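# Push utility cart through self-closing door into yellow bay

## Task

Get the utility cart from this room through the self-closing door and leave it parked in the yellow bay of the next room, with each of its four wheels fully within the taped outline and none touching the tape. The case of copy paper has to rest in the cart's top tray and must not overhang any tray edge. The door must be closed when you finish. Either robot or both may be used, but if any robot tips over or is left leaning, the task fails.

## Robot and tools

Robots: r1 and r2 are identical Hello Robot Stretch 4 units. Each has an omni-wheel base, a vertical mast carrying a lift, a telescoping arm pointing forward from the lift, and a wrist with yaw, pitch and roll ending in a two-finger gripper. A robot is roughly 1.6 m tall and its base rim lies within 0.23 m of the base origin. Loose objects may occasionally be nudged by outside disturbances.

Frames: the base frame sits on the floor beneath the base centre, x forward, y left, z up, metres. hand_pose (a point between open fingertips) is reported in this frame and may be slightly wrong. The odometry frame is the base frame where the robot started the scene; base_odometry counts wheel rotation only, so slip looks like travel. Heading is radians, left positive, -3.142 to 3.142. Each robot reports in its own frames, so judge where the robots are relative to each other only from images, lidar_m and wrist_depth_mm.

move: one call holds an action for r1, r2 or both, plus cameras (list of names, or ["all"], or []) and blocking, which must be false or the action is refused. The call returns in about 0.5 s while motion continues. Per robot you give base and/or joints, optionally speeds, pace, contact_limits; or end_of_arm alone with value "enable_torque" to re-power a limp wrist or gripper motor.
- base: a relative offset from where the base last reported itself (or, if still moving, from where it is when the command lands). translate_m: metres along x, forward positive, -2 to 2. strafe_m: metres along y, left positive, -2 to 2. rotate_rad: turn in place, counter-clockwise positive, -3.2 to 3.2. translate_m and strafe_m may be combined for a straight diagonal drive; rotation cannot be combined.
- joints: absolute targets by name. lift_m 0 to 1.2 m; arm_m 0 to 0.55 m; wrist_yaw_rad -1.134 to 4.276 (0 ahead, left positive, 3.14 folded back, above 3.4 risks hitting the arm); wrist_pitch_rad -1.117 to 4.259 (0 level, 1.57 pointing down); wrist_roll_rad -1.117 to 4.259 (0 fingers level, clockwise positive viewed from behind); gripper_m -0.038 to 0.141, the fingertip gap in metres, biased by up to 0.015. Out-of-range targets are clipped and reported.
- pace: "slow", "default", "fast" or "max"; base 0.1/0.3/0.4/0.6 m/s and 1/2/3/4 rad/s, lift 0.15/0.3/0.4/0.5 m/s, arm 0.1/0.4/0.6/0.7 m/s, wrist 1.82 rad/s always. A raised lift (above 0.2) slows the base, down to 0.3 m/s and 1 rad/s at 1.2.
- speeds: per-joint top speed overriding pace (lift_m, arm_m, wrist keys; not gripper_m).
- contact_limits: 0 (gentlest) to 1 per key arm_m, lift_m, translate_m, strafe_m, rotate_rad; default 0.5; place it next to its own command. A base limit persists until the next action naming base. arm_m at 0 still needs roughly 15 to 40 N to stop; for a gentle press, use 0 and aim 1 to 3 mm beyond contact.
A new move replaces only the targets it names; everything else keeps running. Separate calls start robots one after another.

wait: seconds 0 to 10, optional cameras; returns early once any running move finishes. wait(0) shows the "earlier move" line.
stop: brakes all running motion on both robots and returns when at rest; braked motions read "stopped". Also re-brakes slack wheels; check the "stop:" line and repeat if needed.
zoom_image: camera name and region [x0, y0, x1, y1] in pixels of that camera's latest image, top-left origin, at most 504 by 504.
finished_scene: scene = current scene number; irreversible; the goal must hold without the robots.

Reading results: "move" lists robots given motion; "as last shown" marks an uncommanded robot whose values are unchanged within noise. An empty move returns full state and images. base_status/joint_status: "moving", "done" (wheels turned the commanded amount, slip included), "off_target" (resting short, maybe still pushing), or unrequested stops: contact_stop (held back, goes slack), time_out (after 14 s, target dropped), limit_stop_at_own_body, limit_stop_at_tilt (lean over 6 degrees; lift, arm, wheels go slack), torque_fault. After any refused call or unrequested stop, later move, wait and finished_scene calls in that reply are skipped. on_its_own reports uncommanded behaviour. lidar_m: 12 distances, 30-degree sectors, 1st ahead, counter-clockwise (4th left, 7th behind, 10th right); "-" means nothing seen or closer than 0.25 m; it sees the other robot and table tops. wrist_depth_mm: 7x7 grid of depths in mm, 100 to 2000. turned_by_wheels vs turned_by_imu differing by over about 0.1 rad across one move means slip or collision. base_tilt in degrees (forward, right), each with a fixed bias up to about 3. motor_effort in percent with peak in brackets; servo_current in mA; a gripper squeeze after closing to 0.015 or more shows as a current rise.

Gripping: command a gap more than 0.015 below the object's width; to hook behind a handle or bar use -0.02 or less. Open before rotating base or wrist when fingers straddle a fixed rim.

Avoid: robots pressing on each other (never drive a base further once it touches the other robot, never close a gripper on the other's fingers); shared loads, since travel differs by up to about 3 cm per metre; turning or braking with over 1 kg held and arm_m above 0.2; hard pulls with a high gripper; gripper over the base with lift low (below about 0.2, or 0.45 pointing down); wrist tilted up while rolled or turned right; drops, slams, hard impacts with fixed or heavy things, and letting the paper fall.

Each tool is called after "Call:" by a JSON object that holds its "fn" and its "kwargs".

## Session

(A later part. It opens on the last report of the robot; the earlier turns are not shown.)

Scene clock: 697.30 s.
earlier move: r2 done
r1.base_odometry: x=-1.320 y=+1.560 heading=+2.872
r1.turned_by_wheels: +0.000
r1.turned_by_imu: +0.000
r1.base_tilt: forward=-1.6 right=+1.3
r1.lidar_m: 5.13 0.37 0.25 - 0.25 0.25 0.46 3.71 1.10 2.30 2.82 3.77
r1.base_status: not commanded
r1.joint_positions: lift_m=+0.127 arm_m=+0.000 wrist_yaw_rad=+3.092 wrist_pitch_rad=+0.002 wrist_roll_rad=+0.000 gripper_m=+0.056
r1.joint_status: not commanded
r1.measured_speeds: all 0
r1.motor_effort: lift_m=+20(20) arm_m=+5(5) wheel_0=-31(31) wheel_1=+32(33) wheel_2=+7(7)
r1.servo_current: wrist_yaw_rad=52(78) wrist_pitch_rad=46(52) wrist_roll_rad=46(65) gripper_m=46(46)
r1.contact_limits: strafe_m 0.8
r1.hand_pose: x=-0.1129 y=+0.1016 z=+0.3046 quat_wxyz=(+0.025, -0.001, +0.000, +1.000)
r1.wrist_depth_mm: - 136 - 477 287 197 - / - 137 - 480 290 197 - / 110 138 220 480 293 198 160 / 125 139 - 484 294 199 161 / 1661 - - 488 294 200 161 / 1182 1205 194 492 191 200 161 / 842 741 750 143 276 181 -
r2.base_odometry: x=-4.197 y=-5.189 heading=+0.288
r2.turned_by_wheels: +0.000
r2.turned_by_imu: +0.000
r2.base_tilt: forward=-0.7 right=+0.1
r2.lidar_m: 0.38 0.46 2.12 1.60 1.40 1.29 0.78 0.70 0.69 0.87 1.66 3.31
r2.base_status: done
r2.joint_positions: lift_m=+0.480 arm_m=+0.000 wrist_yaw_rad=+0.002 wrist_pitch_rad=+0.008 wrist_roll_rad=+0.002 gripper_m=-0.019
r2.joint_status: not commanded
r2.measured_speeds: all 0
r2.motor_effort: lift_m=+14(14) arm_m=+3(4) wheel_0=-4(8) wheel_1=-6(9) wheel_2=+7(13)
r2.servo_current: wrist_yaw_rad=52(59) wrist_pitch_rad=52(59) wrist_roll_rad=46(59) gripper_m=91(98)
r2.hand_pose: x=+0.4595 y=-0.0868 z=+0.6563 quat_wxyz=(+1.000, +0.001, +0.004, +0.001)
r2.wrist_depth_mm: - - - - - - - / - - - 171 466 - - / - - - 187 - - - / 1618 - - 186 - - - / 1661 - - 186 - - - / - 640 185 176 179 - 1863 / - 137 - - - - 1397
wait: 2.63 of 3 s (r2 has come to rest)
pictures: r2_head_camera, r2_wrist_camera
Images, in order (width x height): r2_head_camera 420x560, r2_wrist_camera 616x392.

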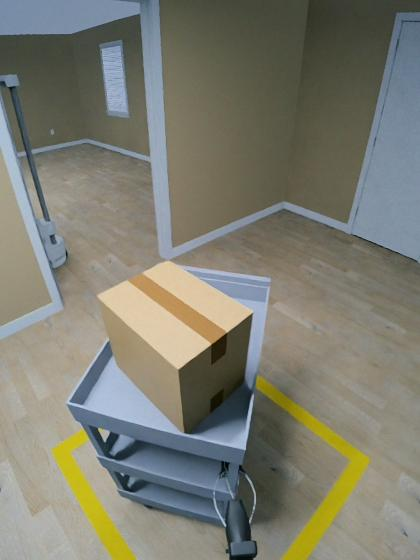

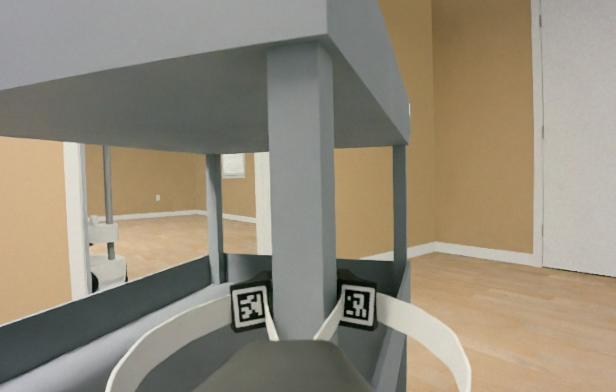

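Call:
{"fn": "move", "kwargs": {"r2": {"base":{"translate_m":0.13,"strafe_m":-0.03},"pace":"slow"}, "blocking": false}}

Call:
{"fn": "wait", "kwargs": {"seconds": 2.2}}

Call:
{"fn": "move", "kwargs": {"r2": {"joints":{"gripper_m":0.1}}, "blocking": false}}

Call:
{"fn": "wait", "kwargs": {"seconds": 1.5}}

Call:
{"fn": "move", "kwargs": {"r2": {"base":{"translate_m":-0.48}}, "blocking": false}}

Call:
{"fn": "wait", "kwargs": {"seconds": 2.7, "cameras": ["r2_head_camera","r2_wrist_camera"]}}

Scene clock: 717.03 s.
move: r2 moving
r1: as last shown
r1.contact_limits: strafe_m 0.8
r2.base_odometry: x=-4.185 y=-5.189 heading=+0.288
r2.turned_by_wheels: +0.000
r2.turned_by_imu: +0.001
r2.base_tilt: forward=-0.7 right=+0.0
r2.lidar_m: 0.38 0.47 2.10 1.62 1.43 1.28 0.79 0.70 0.71 0.87 1.66 3.30
r2.base_status: translate_m moving; strafe_m moving
r2.joint_positions: lift_m=+0.480 arm_m=+0.000 wrist_yaw_rad=+0.002 wrist_pitch_rad=+0.008 wrist_roll_rad=+0.002 gripper_m=-0.019
r2.joint_status: not commanded
r2.measured_speeds: translate_m=+0.051 strafe_m=-0.012 rotate_rad=+0.001 lift_m=+0.000 arm_m=+0.000 wrist_yaw_rad=-0.003 wrist_pitch_rad=-0.005 wrist_roll_rad=-0.002
r2.motor_effort: lift_m=+14(15) arm_m=+4(4) wheel_0=+8(12) wheel_1=+5(5) wheel_2=-10(11)
r2.servo_current: wrist_yaw_rad=59(59) wrist_pitch_rad=46(52) wrist_roll_rad=46(65) gripper_m=78(91)
r2.hand_pose: x=+0.4594 y=-0.0870 z=+0.6563 quat_wxyz=(+1.000, +0.001, +0.004, +0.001)
r2.wrist_depth_mm: - - - 165 - - - / - - - 165 500 - - / - - - - - - - / 1661 - - 168 - - - / 1618 - - 186 - - - / - 627 185 173 180 - 1983 / - 137 - - 1366 1336 1430
pictures: none

Scene clock: 719.13 s.
earlier move: r2 done
r1.base_odometry: x=-1.320 y=+1.560 heading=+2.872
r1.turned_by_wheels: +0.000
r1.turned_by_imu: +0.000
r1.base_tilt: forward=-1.6 right=+1.3
r1.lidar_m: 5.14 0.38 0.25 - 0.25 0.25 0.45 3.71 1.09 2.29 2.84 3.77
r1.base_status: not commanded
r1.joint_positions: lift_m=+0.127 arm_m=+0.000 wrist_yaw_rad=+3.092 wrist_pitch_rad=+0.002 wrist_roll_rad=+0.000 gripper_m=+0.056
r1.joint_status: not commanded
r1.measured_speeds: all 0
r1.motor_effort: lift_m=+20(20) arm_m=+5(5) wheel_0=-30(31) wheel_1=+32(33) wheel_2=+6(7)
r1.servo_current: wrist_yaw_rad=52(78) wrist_pitch_rad=46(52) wrist_roll_rad=46(59) gripper_m=39(46)
r1.contact_limits: strafe_m 0.8
r1.hand_pose: x=-0.1129 y=+0.1016 z=+0.3046 quat_wxyz=(+0.025, -0.001, +0.000, +1.000)
r1.wrist_depth_mm: - 137 - 477 289 195 - / - 137 - 484 291 198 - / 110 137 218 488 291 198 160 / 125 138 - 488 293 198 161 / 1661 - - 488 294 199 161 / 1205 1182 194 492 191 200 160 / 831 750 741 143 276 181 -
r2.base_odometry: x=-4.065 y=-5.181 heading=+0.288
r2.turned_by_wheels: +0.000
r2.turned_by_imu: +0.001
r2.base_tilt: forward=-0.7 right=+0.0
r2.lidar_m: 0.36 0.41 2.03 1.72 1.53 1.40 0.87 0.76 0.75 0.94 1.84 0.37
r2.base_status: done
r2.joint_positions: lift_m=+0.480 arm_m=+0.000 wrist_yaw_rad=-0.001 wrist_pitch_rad=+0.008 wrist_roll_rad=+0.002 gripper_m=-0.019
r2.joint_status: not commanded
r2.measured_speeds: all 0
r2.motor_effort: lift_m=+14(15) arm_m=+4(4) wheel_0=+5(12) wheel_1=+4(7) wheel_2=-6(13)
r2.servo_current: wrist_yaw_rad=59(59) wrist_pitch_rad=59(59) wrist_roll_rad=46(65) gripper_m=72(91)
r2.hand_pose: x=+0.4592 y=-0.0878 z=+0.6563 quat_wxyz=(+1.000, +0.001, +0.004, -0.001)
r2.wrist_depth_mm: - - - - - - - / - - - - - - - / 1499 - - - - - - / 1661 - - - - - - / 1661 - 809 - - - - / 1618 640 184 154 180 - 1921 / - - - - - 1366 1366
wait: 2.10 of 2.2 s (r2 has come to rest)
pictures: none

Scene clock: 719.63 s.
move: r2 moving
r1: as last shown
r1.contact_limits: strafe_m 0.8
r1.wrist_depth_mm: - 137 - 477 287 196 - / - 137 1921 477 290 197 - / 110 138 220 480 291 199 160 / 125 139 - 484 293 199 160 / 1708 - - 492 294 199 160 / 1182 1182 194 492 191 199 160 / 854 750 750 143 276 181 -
r2.base_odometry: x=-4.065 y=-5.181 heading=+0.288
r2.turned_by_wheels: +0.000
r2.turned_by_imu: +0.000
r2.base_tilt: forward=-0.7 right=+0.1
r2.lidar_m: 0.35 0.43 2.03 1.71 1.51 1.45 0.87 0.72 0.78 0.95 1.86 0.36
r2.base_status: not commanded
r2.joint_positions: lift_m=+0.480 arm_m=+0.000 wrist_yaw_rad=-0.001 wrist_pitch_rad=+0.008 wrist_roll_rad=+0.002 gripper_m=+0.005
r2.joint_status: gripper_m moving
r2.measured_speeds: all 0
r2.motor_effort: lift_m=+14(15) arm_m=+4(4) wheel_0=+5(6) wheel_1=+4(4) wheel_2=-6(6)
r2.servo_current: wrist_yaw_rad=52(52) wrist_pitch_rad=46(52) wrist_roll_rad=46(59) gripper_m=72(98)
r2.hand_pose: x=+0.4592 y=-0.0878 z=+0.6563 quat_wxyz=(+1.000, +0.001, +0.004, -0.001)
r2.wrist_depth_mm: - - - - - - - / - - - - - - - / 1499 - 788 - - - - / 1661 - - - - - - / 1661 - - 155 - - - / 1576 640 188 - 182 - 1921 / - 122 - - - 1336 1397
pictures: none

Scene clock: 721.07 s.
earlier move: r2 done
r1.base_odometry: x=-1.320 y=+1.560 heading=+2.872
r1.turned_by_wheels: +0.000
r1.turned_by_imu: +0.000
r1.base_tilt: forward=-1.6 right=+1.3
r1.lidar_m: 5.14 0.39 0.25 - 0.25 0.25 0.45 3.70 1.11 2.31 2.84 3.80
r1.base_status: not commanded
r1.joint_positions: lift_m=+0.127 arm_m=+0.000 wrist_yaw_rad=+3.092 wrist_pitch_rad=+0.002 wrist_roll_rad=+0.000 gripper_m=+0.056
r1.joint_status: not commanded
r1.measured_speeds: all 0
r1.motor_effort: lift_m=+20(20) arm_m=+5(5) wheel_0=-30(31) wheel_1=+32(33) wheel_2=+6(7)
r1.servo_current: wrist_yaw_rad=52(65) wrist_pitch_rad=46(52) wrist_roll_rad=46(59) gripper_m=46(52)
r1.contact_limits: strafe_m 0.8
r1.hand_pose: x=-0.1129 y=+0.1016 z=+0.3046 quat_wxyz=(+0.025, -0.001, +0.000, +1.000)
r1.wrist_depth_mm: - 137 - 477 287 196 - / - 137 1921 477 290 198 - / 110 138 211 484 291 198 160 / 125 138 290 488 293 199 161 / 1661 - - 488 293 200 161 / 1182 1182 194 496 190 199 161 / 842 759 759 143 274 181 -
r2.base_odometry: x=-4.065 y=-5.181 heading=+0.288
r2.turned_by_wheels: +0.000
r2.turned_by_imu: +0.000
r2.base_tilt: forward=-0.7 right=+0.0
r2.lidar_m: 0.36 0.44 2.05 1.72 1.53 1.40 0.87 0.77 0.77 0.96 1.84 0.37
r2.base_status: not commanded
r2.joint_positions: lift_m=+0.480 arm_m=+0.000 wrist_yaw_rad=-0.001 wrist_pitch_rad=+0.008 wrist_roll_rad=+0.002 gripper_m=+0.100
r2.joint_status: all done
r2.measured_speeds: all 0
r2.motor_effort: lift_m=+14(15) arm_m=+4(4) wheel_0=+5(6) wheel_1=+4(4) wheel_2=-6(7)
r2.servo_current: wrist_yaw_rad=46(65) wrist_pitch_rad=52(59) wrist_roll_rad=59(59) gripper_m=46(111)
r2.hand_pose: x=+0.4592 y=-0.0878 z=+0.6563 quat_wxyz=(+1.000, +0.001, +0.004, -0.001)
r2.wrist_depth_mm: - - - 146 - - - / - - - - - - - / 1537 - - - - - - / 1618 - - - - - - / 1661 - - 163 - - - / 1576 585 187 151 190 1921 1921 / - - - - 1464 1336 1397
wait: 1.43 of 1.5 s (r2 has come to rest)
pictures: none

Scene clock: 721.57 s.
move: r2 moving
r1: as last shown
r1.contact_limits: strafe_m 0.8
r2.base_odometry: x=-4.094 y=-5.190 heading=+0.288
r2.turned_by_wheels: +0.000
r2.turned_by_imu: +0.000
r2.base_tilt: forward=-0.6 right=+0.1
r2.lidar_m: 0.38 0.46 2.06 1.70 1.51 1.37 0.83 0.74 0.76 0.93 1.79 3.23
r2.base_status: translate_m moving
r2.joint_positions: lift_m=+0.480 arm_m=+0.000 wrist_yaw_rad=-0.001 wrist_pitch_rad=+0.008 wrist_roll_rad=+0.002 gripper_m=+0.100
r2.joint_status: not commanded
r2.measured_speeds: translate_m=-0.122 strafe_m=+0.000 rotate_rad=+0.001 lift_m=+0.000 arm_m=+0.000 wrist_yaw_rad=+0.000 wrist_pitch_rad=+0.000 wrist_roll_rad=+0.000
r2.motor_effort: lift_m=+14(14) arm_m=+4(4) wheel_0=-4(9) wheel_1=-7(7) wheel_2=+11(12)
r2.servo_current: wrist_yaw_rad=39(52) wrist_pitch_rad=46(52) wrist_roll_rad=46(59) gripper_m=59(59)
r2.hand_pose: x=+0.4592 y=-0.0878 z=+0.6563 quat_wxyz=(+1.000, +0.001, +0.004, -0.001)
r2.wrist_depth_mm: - - - 173 - - - / - - - 168 - - - / 1661 - - 174 - - - / 1618 - - 191 - - - / 1537 - - 189 - - - / - 585 188 - 191 1863 1863 / - - - - 1464 1366 1397
pictures: none

Scene clock: 724.17 s.
earlier move: r2 done
r1.base_odometry: x=-1.320 y=+1.560 heading=+2.872
r1.turned_by_wheels: +0.000
r1.turned_by_imu: +0.000
r1.base_tilt: forward=-1.6 right=+1.3
r1.lidar_m: 5.15 0.37 0.25 - 0.25 0.25 0.45 3.70 1.10 2.29 2.83 3.77
r1.base_status: not commanded
r1.joint_positions: lift_m=+0.127 arm_m=+0.000 wrist_yaw_rad=+3.092 wrist_pitch_rad=+0.002 wrist_roll_rad=+0.000 gripper_m=+0.056
r1.joint_status: not commanded
r1.measured_speeds: all 0
r1.motor_effort: lift_m=+20(20) arm_m=+5(5) wheel_0=-31(31) wheel_1=+32(33) wheel_2=+7(7)
r1.servo_current: wrist_yaw_rad=59(65) wrist_pitch_rad=39(52) wrist_roll_rad=52(65) gripper_m=46(52)
r1.contact_limits: strafe_m 0.8
r1.hand_pose: x=-0.1129 y=+0.1016 z=+0.3046 quat_wxyz=(+0.025, -0.001, +0.000, +1.000)
r1.wrist_depth_mm: - 137 - 477 287 196 - / - 137 1921 480 291 198 - / 110 138 212 484 291 198 160 / 125 138 290 488 293 198 161 / 1708 - - 488 294 200 160 / 1205 1255 193 492 191 199 161 / 842 750 750 143 276 182 -
r2.base_odometry: x=-4.525 y=-5.317 heading=+0.288
r2.turned_by_wheels: +0.000
r2.turned_by_imu: +0.000
r2.base_tilt: forward=-0.7 right=+0.0
r2.lidar_m: 0.84 0.94 2.22 1.36 1.20 0.77 0.45 0.40 0.42 0.52 0.98 3.54
r2.base_status: done
r2.joint_positions: lift_m=+0.480 arm_m=+0.000 wrist_yaw_rad=-0.001 wrist_pitch_rad=+0.008 wrist_roll_rad=+0.002 gripper_m=+0.100
r2.joint_status: not commanded
r2.measured_speeds: all 0
r2.motor_effort: lift_m=+14(15) arm_m=+4(4) wheel_0=-4(10) wheel_1=-3(9) wheel_2=+2(14)
r2.servo_current: wrist_yaw_rad=39(59) wrist_pitch_rad=46(59) wrist_roll_rad=46(59) gripper_m=46(59)
r2.hand_pose: x=+0.4592 y=-0.0878 z=+0.6563 quat_wxyz=(+1.000, +0.001, +0.004, -0.001)
r2.wrist_depth_mm: - - 707 778 - - - / - - 723 778 - - - / - - - 699 - - - / - - - - - - - / - - 1281 - - - - / - 723 193 161 195 1921 1921 / 1499 1397 1118 - 1464 1366 1397
wait: 2.60 of 2.7 s (r2 has come to rest)
Images, in order (width x height): r2_head_camera 420x560, r2_wrist_camera 616x392.

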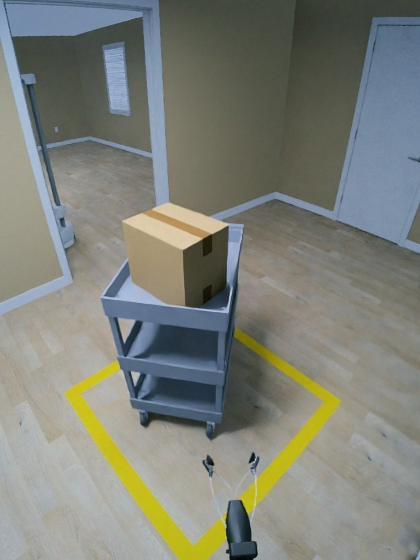

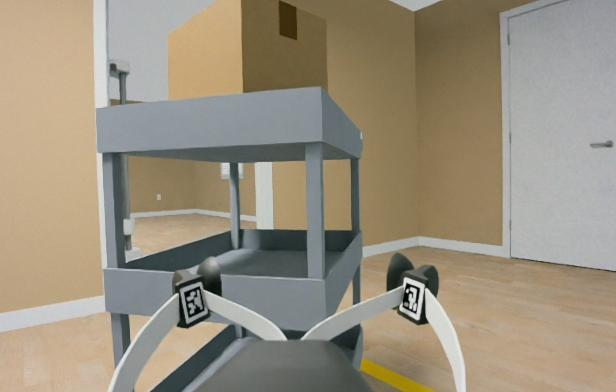

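Call:
{"fn": "zoom_image", "kwargs": {"camera": "r2_head_camera", "region": [60, 300, 350, 560]}}

Scaled by 1.738 from the camera's image (finer frame: 1200x1600).

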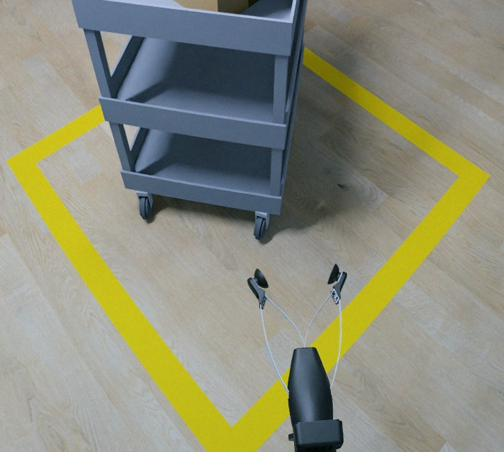

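Call:
{"fn": "zoom_image", "kwargs": {"camera": "r2_head_camera", "region": [90, 190, 260, 340]}}

Call:
{"fn": "move", "kwargs": {"r1": {"base":{"strafe_m":-0.72},"pace":"slow"}, "blocking": false}}

Call:
{"fn": "wait", "kwargs": {"seconds": 8, "cameras": ["r1_head_left_camera","r2_head_left_camera"]}}

Scaled by 2.965 from the camera's image (finer frame: 1200x1600).

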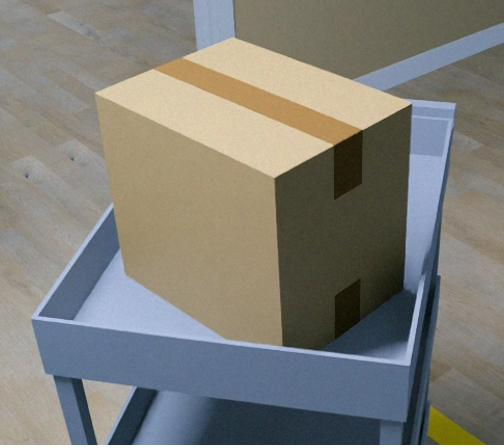

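Scene clock: 745.37 s.
move: r1 contact_stop
r1.base_odometry: x=-1.319 y=+1.567 heading=+2.872
r1.turned_by_wheels: -0.001
r1.turned_by_imu: -0.001
r1.base_tilt: forward=-1.6 right=+1.3
r1.lidar_m: 5.15 0.36 0.25 - 0.25 0.25 0.47 3.72 1.07 2.29 2.84 3.79
r1.base_status: strafe_m contact_stop
r1.joint_positions: lift_m=+0.127 arm_m=+0.000 wrist_yaw_rad=+3.092 wrist_pitch_rad=+0.002 wrist_roll_rad=+0.000 gripper_m=+0.056
r1.joint_status: not commanded
r1.measured_speeds: translate_m=+0.001 strafe_m=-0.020 rotate_rad=-0.006 lift_m=+0.000 arm_m=+0.000 wrist_yaw_rad=+0.000 wrist_pitch_rad=+0.000 wrist_roll_rad=+0.000
r1.on_its_own: the wheels are slack since a contact_stop
r1.motor_effort: lift_m=+20(20) arm_m=+5(5) wheel_0=-1(30) wheel_1=-1(32) wheel_2=+0(6)
r1.servo_current: wrist_yaw_rad=52(52) wrist_pitch_rad=46(46) wrist_roll_rad=46(59) gripper_m=39(46)
r1.hand_pose: x=-0.1129 y=+0.1016 z=+0.3046 quat_wxyz=(+0.025, -0.001, +0.000, +1.000)
r1.wrist_depth_mm: - 137 - 484 290 196 - / - 137 - 484 293 197 - / 110 138 208 492 294 198 160 / 127 139 293 496 296 200 160 / 1661 - - 564 296 200 161 / 1182 1205 193 564 191 199 161 / 854 741 759 153 277 181 -
r2: as last shown
r2.motor_effort: lift_m=+14(15) arm_m=+4(4) wheel_0=-4(4) wheel_1=-2(3) wheel_2=+2(2)
r2.wrist_depth_mm: - - 715 778 - - - / - - 759 788 - - - / - - - 699 - - - / - - - - - - - / - - 1255 - - - - / - 732 193 161 195 1921 1863 / 1499 1397 1118 - 1430 1366 1397
pictures: none

not run: a stop that you did not command came earlier in this reply.

Call:
{"fn": "move", "kwargs": {"r1": {"base":{"translate_m":0.75,"strafe_m":-0.3},"contact_limits":{"translate_m":1.0,"strafe_m":1.0}}, "blocking": false}}

Call:
{"fn": "wait", "kwargs": {"seconds": 6, "cameras": ["r1_head_left_camera","r2_head_camera"]}}

r1: "contact_limits": translate_m and strafe_m are given together and make one move, which takes one limit: state it under one of them only
Scene clock: 750.60 s.
earlier move: r1 contact_stop
r1.base_odometry: x=-1.303 y=+1.634 heading=+2.857
r1.turned_by_wheels: -0.015
r1.turned_by_imu: -0.016
r1.base_tilt: forward=-1.6 right=+1.3
r1.lidar_m: 5.14 0.31 0.25 - 0.25 0.25 0.59 3.71 1.03 2.16 2.75 3.61
r1.base_status: strafe_m contact_stop
r1.joint_positions: lift_m=+0.127 arm_m=+0.000 wrist_yaw_rad=+3.092 wrist_pitch_rad=+0.002 wrist_roll_rad=+0.000 gripper_m=+0.056
r1.joint_status: not commanded
r1.measured_speeds: translate_m=+0.000 strafe_m=-0.005 rotate_rad=+0.000 lift_m=+0.000 arm_m=+0.000 wrist_yaw_rad=+0.000 wrist_pitch_rad=+0.000 wrist_roll_rad=+0.000
r1.on_its_own: the wheels are slack since a contact_stop
r1.motor_effort: lift_m=+20(20) arm_m=+5(5) wheel_0=+2(30) wheel_1=+0(32) wheel_2=+0(6)
r1.servo_current: wrist_yaw_rad=59(78) wrist_pitch_rad=39(52) wrist_roll_rad=39(65) gripper_m=39(46)
r1.hand_pose: x=-0.1129 y=+0.1016 z=+0.3046 quat_wxyz=(+0.025, -0.001, +0.000, +1.000)
r1.wrist_depth_mm: - 137 - - 322 201 - / - 137 - - 324 202 - / 110 137 208 - 327 204 159 / 128 139 293 - 327 204 160 / 1661 - - - 329 204 160 / 1182 1205 193 1078 191 204 167 / 854 741 750 154 304 182 -
r2.base_odometry: x=-4.525 y=-5.317 heading=+0.288
r2.turned_by_wheels: +0.000
r2.turned_by_imu: +0.001
r2.base_tilt: forward=-0.7 right=+0.1
r2.lidar_m: 0.85 0.96 2.20 1.37 1.23 0.78 0.47 0.40 0.41 0.48 0.97 3.56
r2.base_status: not commanded
r2.joint_positions: lift_m=+0.480 arm_m=+0.000 wrist_yaw_rad=-0.001 wrist_pitch_rad=+0.008 wrist_roll_rad=+0.002 gripper_m=+0.100
r2.joint_status: not commanded
r2.measured_speeds: all 0
r2.motor_effort: lift_m=+14(15) arm_m=+4(4) wheel_0=-4(4) wheel_1=-3(3) wheel_2=+2(2)
r2.servo_current: wrist_yaw_rad=52(65) wrist_pitch_rad=52(59) wrist_roll_rad=52(59) gripper_m=52(59)
r2.hand_pose: x=+0.4592 y=-0.0878 z=+0.6563 quat_wxyz=(+1.000, +0.001, +0.004, -0.001)
r2.wrist_depth_mm: - - 715 788 - - - / - - 750 788 - - - / - - - 707 - - - / - - - - - - - / - - 1281 - - - - / - 732 193 162 196 1921 1863 / 1499 1464 1098 - 1464 1366 1397
pictures: none

not run: a call was refused earlier in this reply.

Call:
{"fn": "move", "kwargs": {"r1": {"base":{"translate_m":0.8,"strafe_m":-0.3},"contact_limits":{"translate_m":1.0}}, "blocking": false}}

Call:
{"fn": "wait", "kwargs": {"seconds": 6, "cameras": ["r1_head_left_camera","r2_head_camera"]}}

Call:
{"fn": "wait", "kwargs": {"seconds": 4, "cameras": ["r2_head_left_camera","r2_head_camera"]}}

Scene clock: 754.60 s.
move: r1 moving
r1.base_odometry: x=-1.319 y=+1.689 heading=+2.856
r1.turned_by_wheels: -0.001
r1.turned_by_imu: -0.001
r1.base_tilt: forward=-1.6 right=+1.3
r1.lidar_m: 5.11 0.25 0.25 - 0.25 0.28 1.86 3.75 1.02 2.26 2.67 3.56
r1.base_status: translate_m moving; strafe_m moving
r1.joint_positions: lift_m=+0.127 arm_m=+0.000 wrist_yaw_rad=+3.092 wrist_pitch_rad=+0.002 wrist_roll_rad=+0.000 gripper_m=+0.056
r1.joint_status: not commanded
r1.measured_speeds: translate_m=+0.121 strafe_m=-0.055 rotate_rad=+0.001 lift_m=+0.000 arm_m=+0.000 wrist_yaw_rad=+0.000 wrist_pitch_rad=+0.000 wrist_roll_rad=+0.000
r1.motor_effort: lift_m=+20(20) arm_m=+5(5) wheel_0=+6(8) wheel_1=+6(9) wheel_2=-9(9)
r1.servo_current: wrist_yaw_rad=65(65) wrist_pitch_rad=46(52) wrist_roll_rad=33(59) gripper_m=39(46)
r1.contact_limits: translate_m 1
r1.hand_pose: x=-0.1129 y=+0.1016 z=+0.3046 quat_wxyz=(+0.025, -0.001, +0.000, +1.000)
r1.wrist_depth_mm: - 137 - - 366 222 - / - 137 - - 368 210 - / 110 138 213 - 370 211 160 / 127 139 - - 375 213 161 / 1708 - - - 377 213 160 / 1160 1182 193 1182 191 213 161 / 831 741 750 153 340 188 -
r2.base_odometry: x=-4.525 y=-5.317 heading=+0.288
r2.turned_by_wheels: +0.000
r2.turned_by_imu: +0.001
r2.base_tilt: forward=-0.7 right=+0.0
r2.lidar_m: 0.85 0.94 2.21 1.35 1.21 0.75 0.45 0.41 0.41 0.53 1.01 3.52
r2.base_status: not commanded
r2.joint_positions: lift_m=+0.480 arm_m=+0.000 wrist_yaw_rad=-0.001 wrist_pitch_rad=+0.008 wrist_roll_rad=+0.002 gripper_m=+0.100
r2.joint_status: not commanded
r2.measured_speeds: all 0
r2.motor_effort: lift_m=+14(14) arm_m=+4(4) wheel_0=-4(4) wheel_1=-2(3) wheel_2=+2(2)
r2.servo_current: wrist_yaw_rad=52(52) wrist_pitch_rad=46(52) wrist_roll_rad=59(59) gripper_m=46(59)
r2.hand_pose: x=+0.4592 y=-0.0878 z=+0.6563 quat_wxyz=(+1.000, +0.001, +0.004, -0.001)
r2.wrist_depth_mm: - - 715 798 - - - / - - 750 788 - - - / - - - 699 - - - / - - - - - - - / - - 1281 - - - - / - 732 193 162 194 1921 1863 / 1464 1464 1118 - 1464 1366 1397
pictures: none

Scene clock: 758.37 s.
earlier move: r1 done
r1.base_odometry: x=-1.977 y=+2.178 heading=+2.856
r1.turned_by_wheels: +0.000
r1.turned_by_imu: -0.001
r1.base_tilt: forward=-1.6 right=+1.3
r1.lidar_m: 4.35 3.63 2.57 2.41 2.11 1.38 0.76 0.80 1.91 2.30 2.37 3.08
r1.base_status: done
r1.joint_positions: lift_m=+0.127 arm_m=+0.000 wrist_yaw_rad=+3.092 wrist_pitch_rad=+0.002 wrist_roll_rad=+0.000 gripper_m=+0.056
r1.joint_status: not commanded
r1.measured_speeds: all 0
r1.motor_effort: lift_m=+20(20) arm_m=+5(5) wheel_0=+3(10) wheel_1=+2(9) wheel_2=+0(11)
r1.servo_current: wrist_yaw_rad=52(72) wrist_pitch_rad=46(52) wrist_roll_rad=39(65) gripper_m=39(52)
r1.contact_limits: translate_m 1
r1.hand_pose: x=-0.1129 y=+0.1016 z=+0.3046 quat_wxyz=(+0.025, -0.001, +0.000, +1.000)
r1.wrist_depth_mm: - 137 - - - - - / - 138 - - - - - / 112 137 215 - - - - / 129 143 240 - - - - / - - - - - - - / 1182 1060 190 1078 187 1182 1160 / 866 759 759 798 788 768 809
r2.base_odometry: x=-4.525 y=-5.317 heading=+0.288
r2.turned_by_wheels: +0.000
r2.turned_by_imu: +0.001
r2.base_tilt: forward=-0.7 right=+0.1
r2.lidar_m: 0.85 0.96 2.20 1.37 1.20 0.76 0.46 0.41 0.39 0.53 0.99 3.54
r2.base_status: not commanded
r2.joint_positions: lift_m=+0.480 arm_m=+0.000 wrist_yaw_rad=-0.001 wrist_pitch_rad=+0.008 wrist_roll_rad=+0.002 gripper_m=+0.100
r2.joint_status: not commanded
r2.measured_speeds: all 0
r2.motor_effort: lift_m=+14(15) arm_m=+4(4) wheel_0=-4(4) wheel_1=-3(3) wheel_2=+2(2)
r2.servo_current: wrist_yaw_rad=46(65) wrist_pitch_rad=52(59) wrist_roll_rad=46(65) gripper_m=59(59)
r2.hand_pose: x=+0.4592 y=-0.0878 z=+0.6563 quat_wxyz=(+1.000, +0.001, +0.004, -0.001)
r2.wrist_depth_mm: - - 723 778 - - - / - - 759 788 - - - / - - - 707 - - - / - - - - - - - / - - 1308 - - - - / - 723 193 162 195 1921 1863 / 1464 1430 1098 - 1464 1336 1366
wait: 3.77 of 6 s (r1 has come to rest)
Images, in order (width x height): r1_head_left_camera 420x672, r2_head_camera 420x560.

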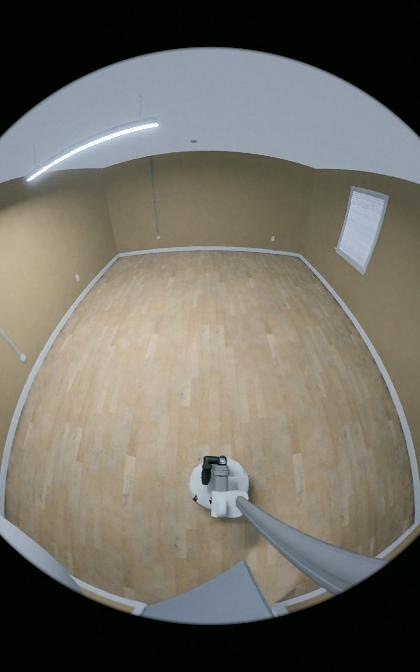

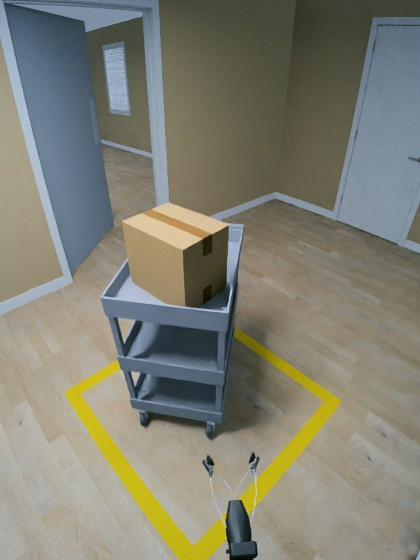

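Scene clock: 762.37 s.
r1.base_odometry: x=-1.977 y=+2.178 heading=+2.856
r1.turned_by_wheels: +0.000
r1.turned_by_imu: +0.000
r1.base_tilt: forward=-1.6 right=+1.3
r1.lidar_m: 4.36 3.62 2.56 2.43 2.13 1.49 1.38 1.38 1.97 2.29 2.35 3.08
r1.base_status: done
r1.joint_positions: lift_m=+0.127 arm_m=+0.000 wrist_yaw_rad=+3.092 wrist_pitch_rad=+0.002 wrist_roll_rad=+0.000 gripper_m=+0.056
r1.joint_status: not commanded
r1.measured_speeds: all 0
r1.motor_effort: lift_m=+20(20) arm_m=+5(5) wheel_0=+3(10) wheel_1=+2(9) wheel_2=+1(11)
r1.servo_current: wrist_yaw_rad=33(72) wrist_pitch_rad=46(52) wrist_roll_rad=72(65) gripper_m=46(52)
r1.contact_limits: translate_m 1
r1.hand_pose: x=-0.1129 y=+0.1016 z=+0.3046 quat_wxyz=(+0.025, -0.001, +0.000, +1.000)
r1.wrist_depth_mm: - 137 - - - - - / - 137 - - - - - / 112 138 213 - - - - / 129 143 241 - - - - / - - - - - - - / 1182 1182 194 1182 187 1138 1138 / 854 750 741 798 788 778 809
r2.base_odometry: x=-4.525 y=-5.317 heading=+0.288
r2.turned_by_wheels: +0.000
r2.turned_by_imu: +0.001
r2.base_tilt: forward=-0.7 right=+0.1
r2.lidar_m: 0.85 0.96 2.21 1.37 1.21 0.76 0.47 0.37 0.40 0.53 0.98 3.55
r2.base_status: not commanded
r2.joint_positions: lift_m=+0.480 arm_m=+0.000 wrist_yaw_rad=-0.001 wrist_pitch_rad=+0.008 wrist_roll_rad=+0.002 gripper_m=+0.100
r2.joint_status: not commanded
r2.measured_speeds: all 0
r2.motor_effort: lift_m=+14(15) arm_m=+4(4) wheel_0=-3(4) wheel_1=-3(3) wheel_2=+2(2)
r2.servo_current: wrist_yaw_rad=39(65) wrist_pitch_rad=46(59) wrist_roll_rad=39(65) gripper_m=46(59)
r2.hand_pose: x=+0.4592 y=-0.0878 z=+0.6563 quat_wxyz=(+1.000, +0.001, +0.004, -0.001)
r2.wrist_depth_mm: - - 715 778 - - - / - - 750 788 - - - / - - - 707 - - - / - - - - - - - / - - 1281 - - - - / - 723 193 162 195 1863 1863 / 1499 1366 1118 - 1430 1397 1397
wait: 4.00 s; at rest by 0.27 s
pictures: r2_head_camera, r2_head_left_camera
Images, in order (width x height): r2_head_camera 420x560, r2_head_left_camera 420x672.

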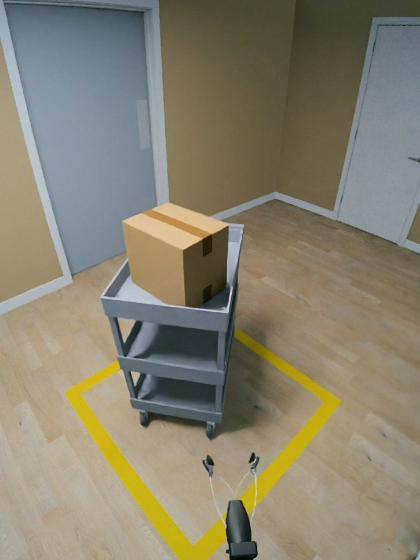

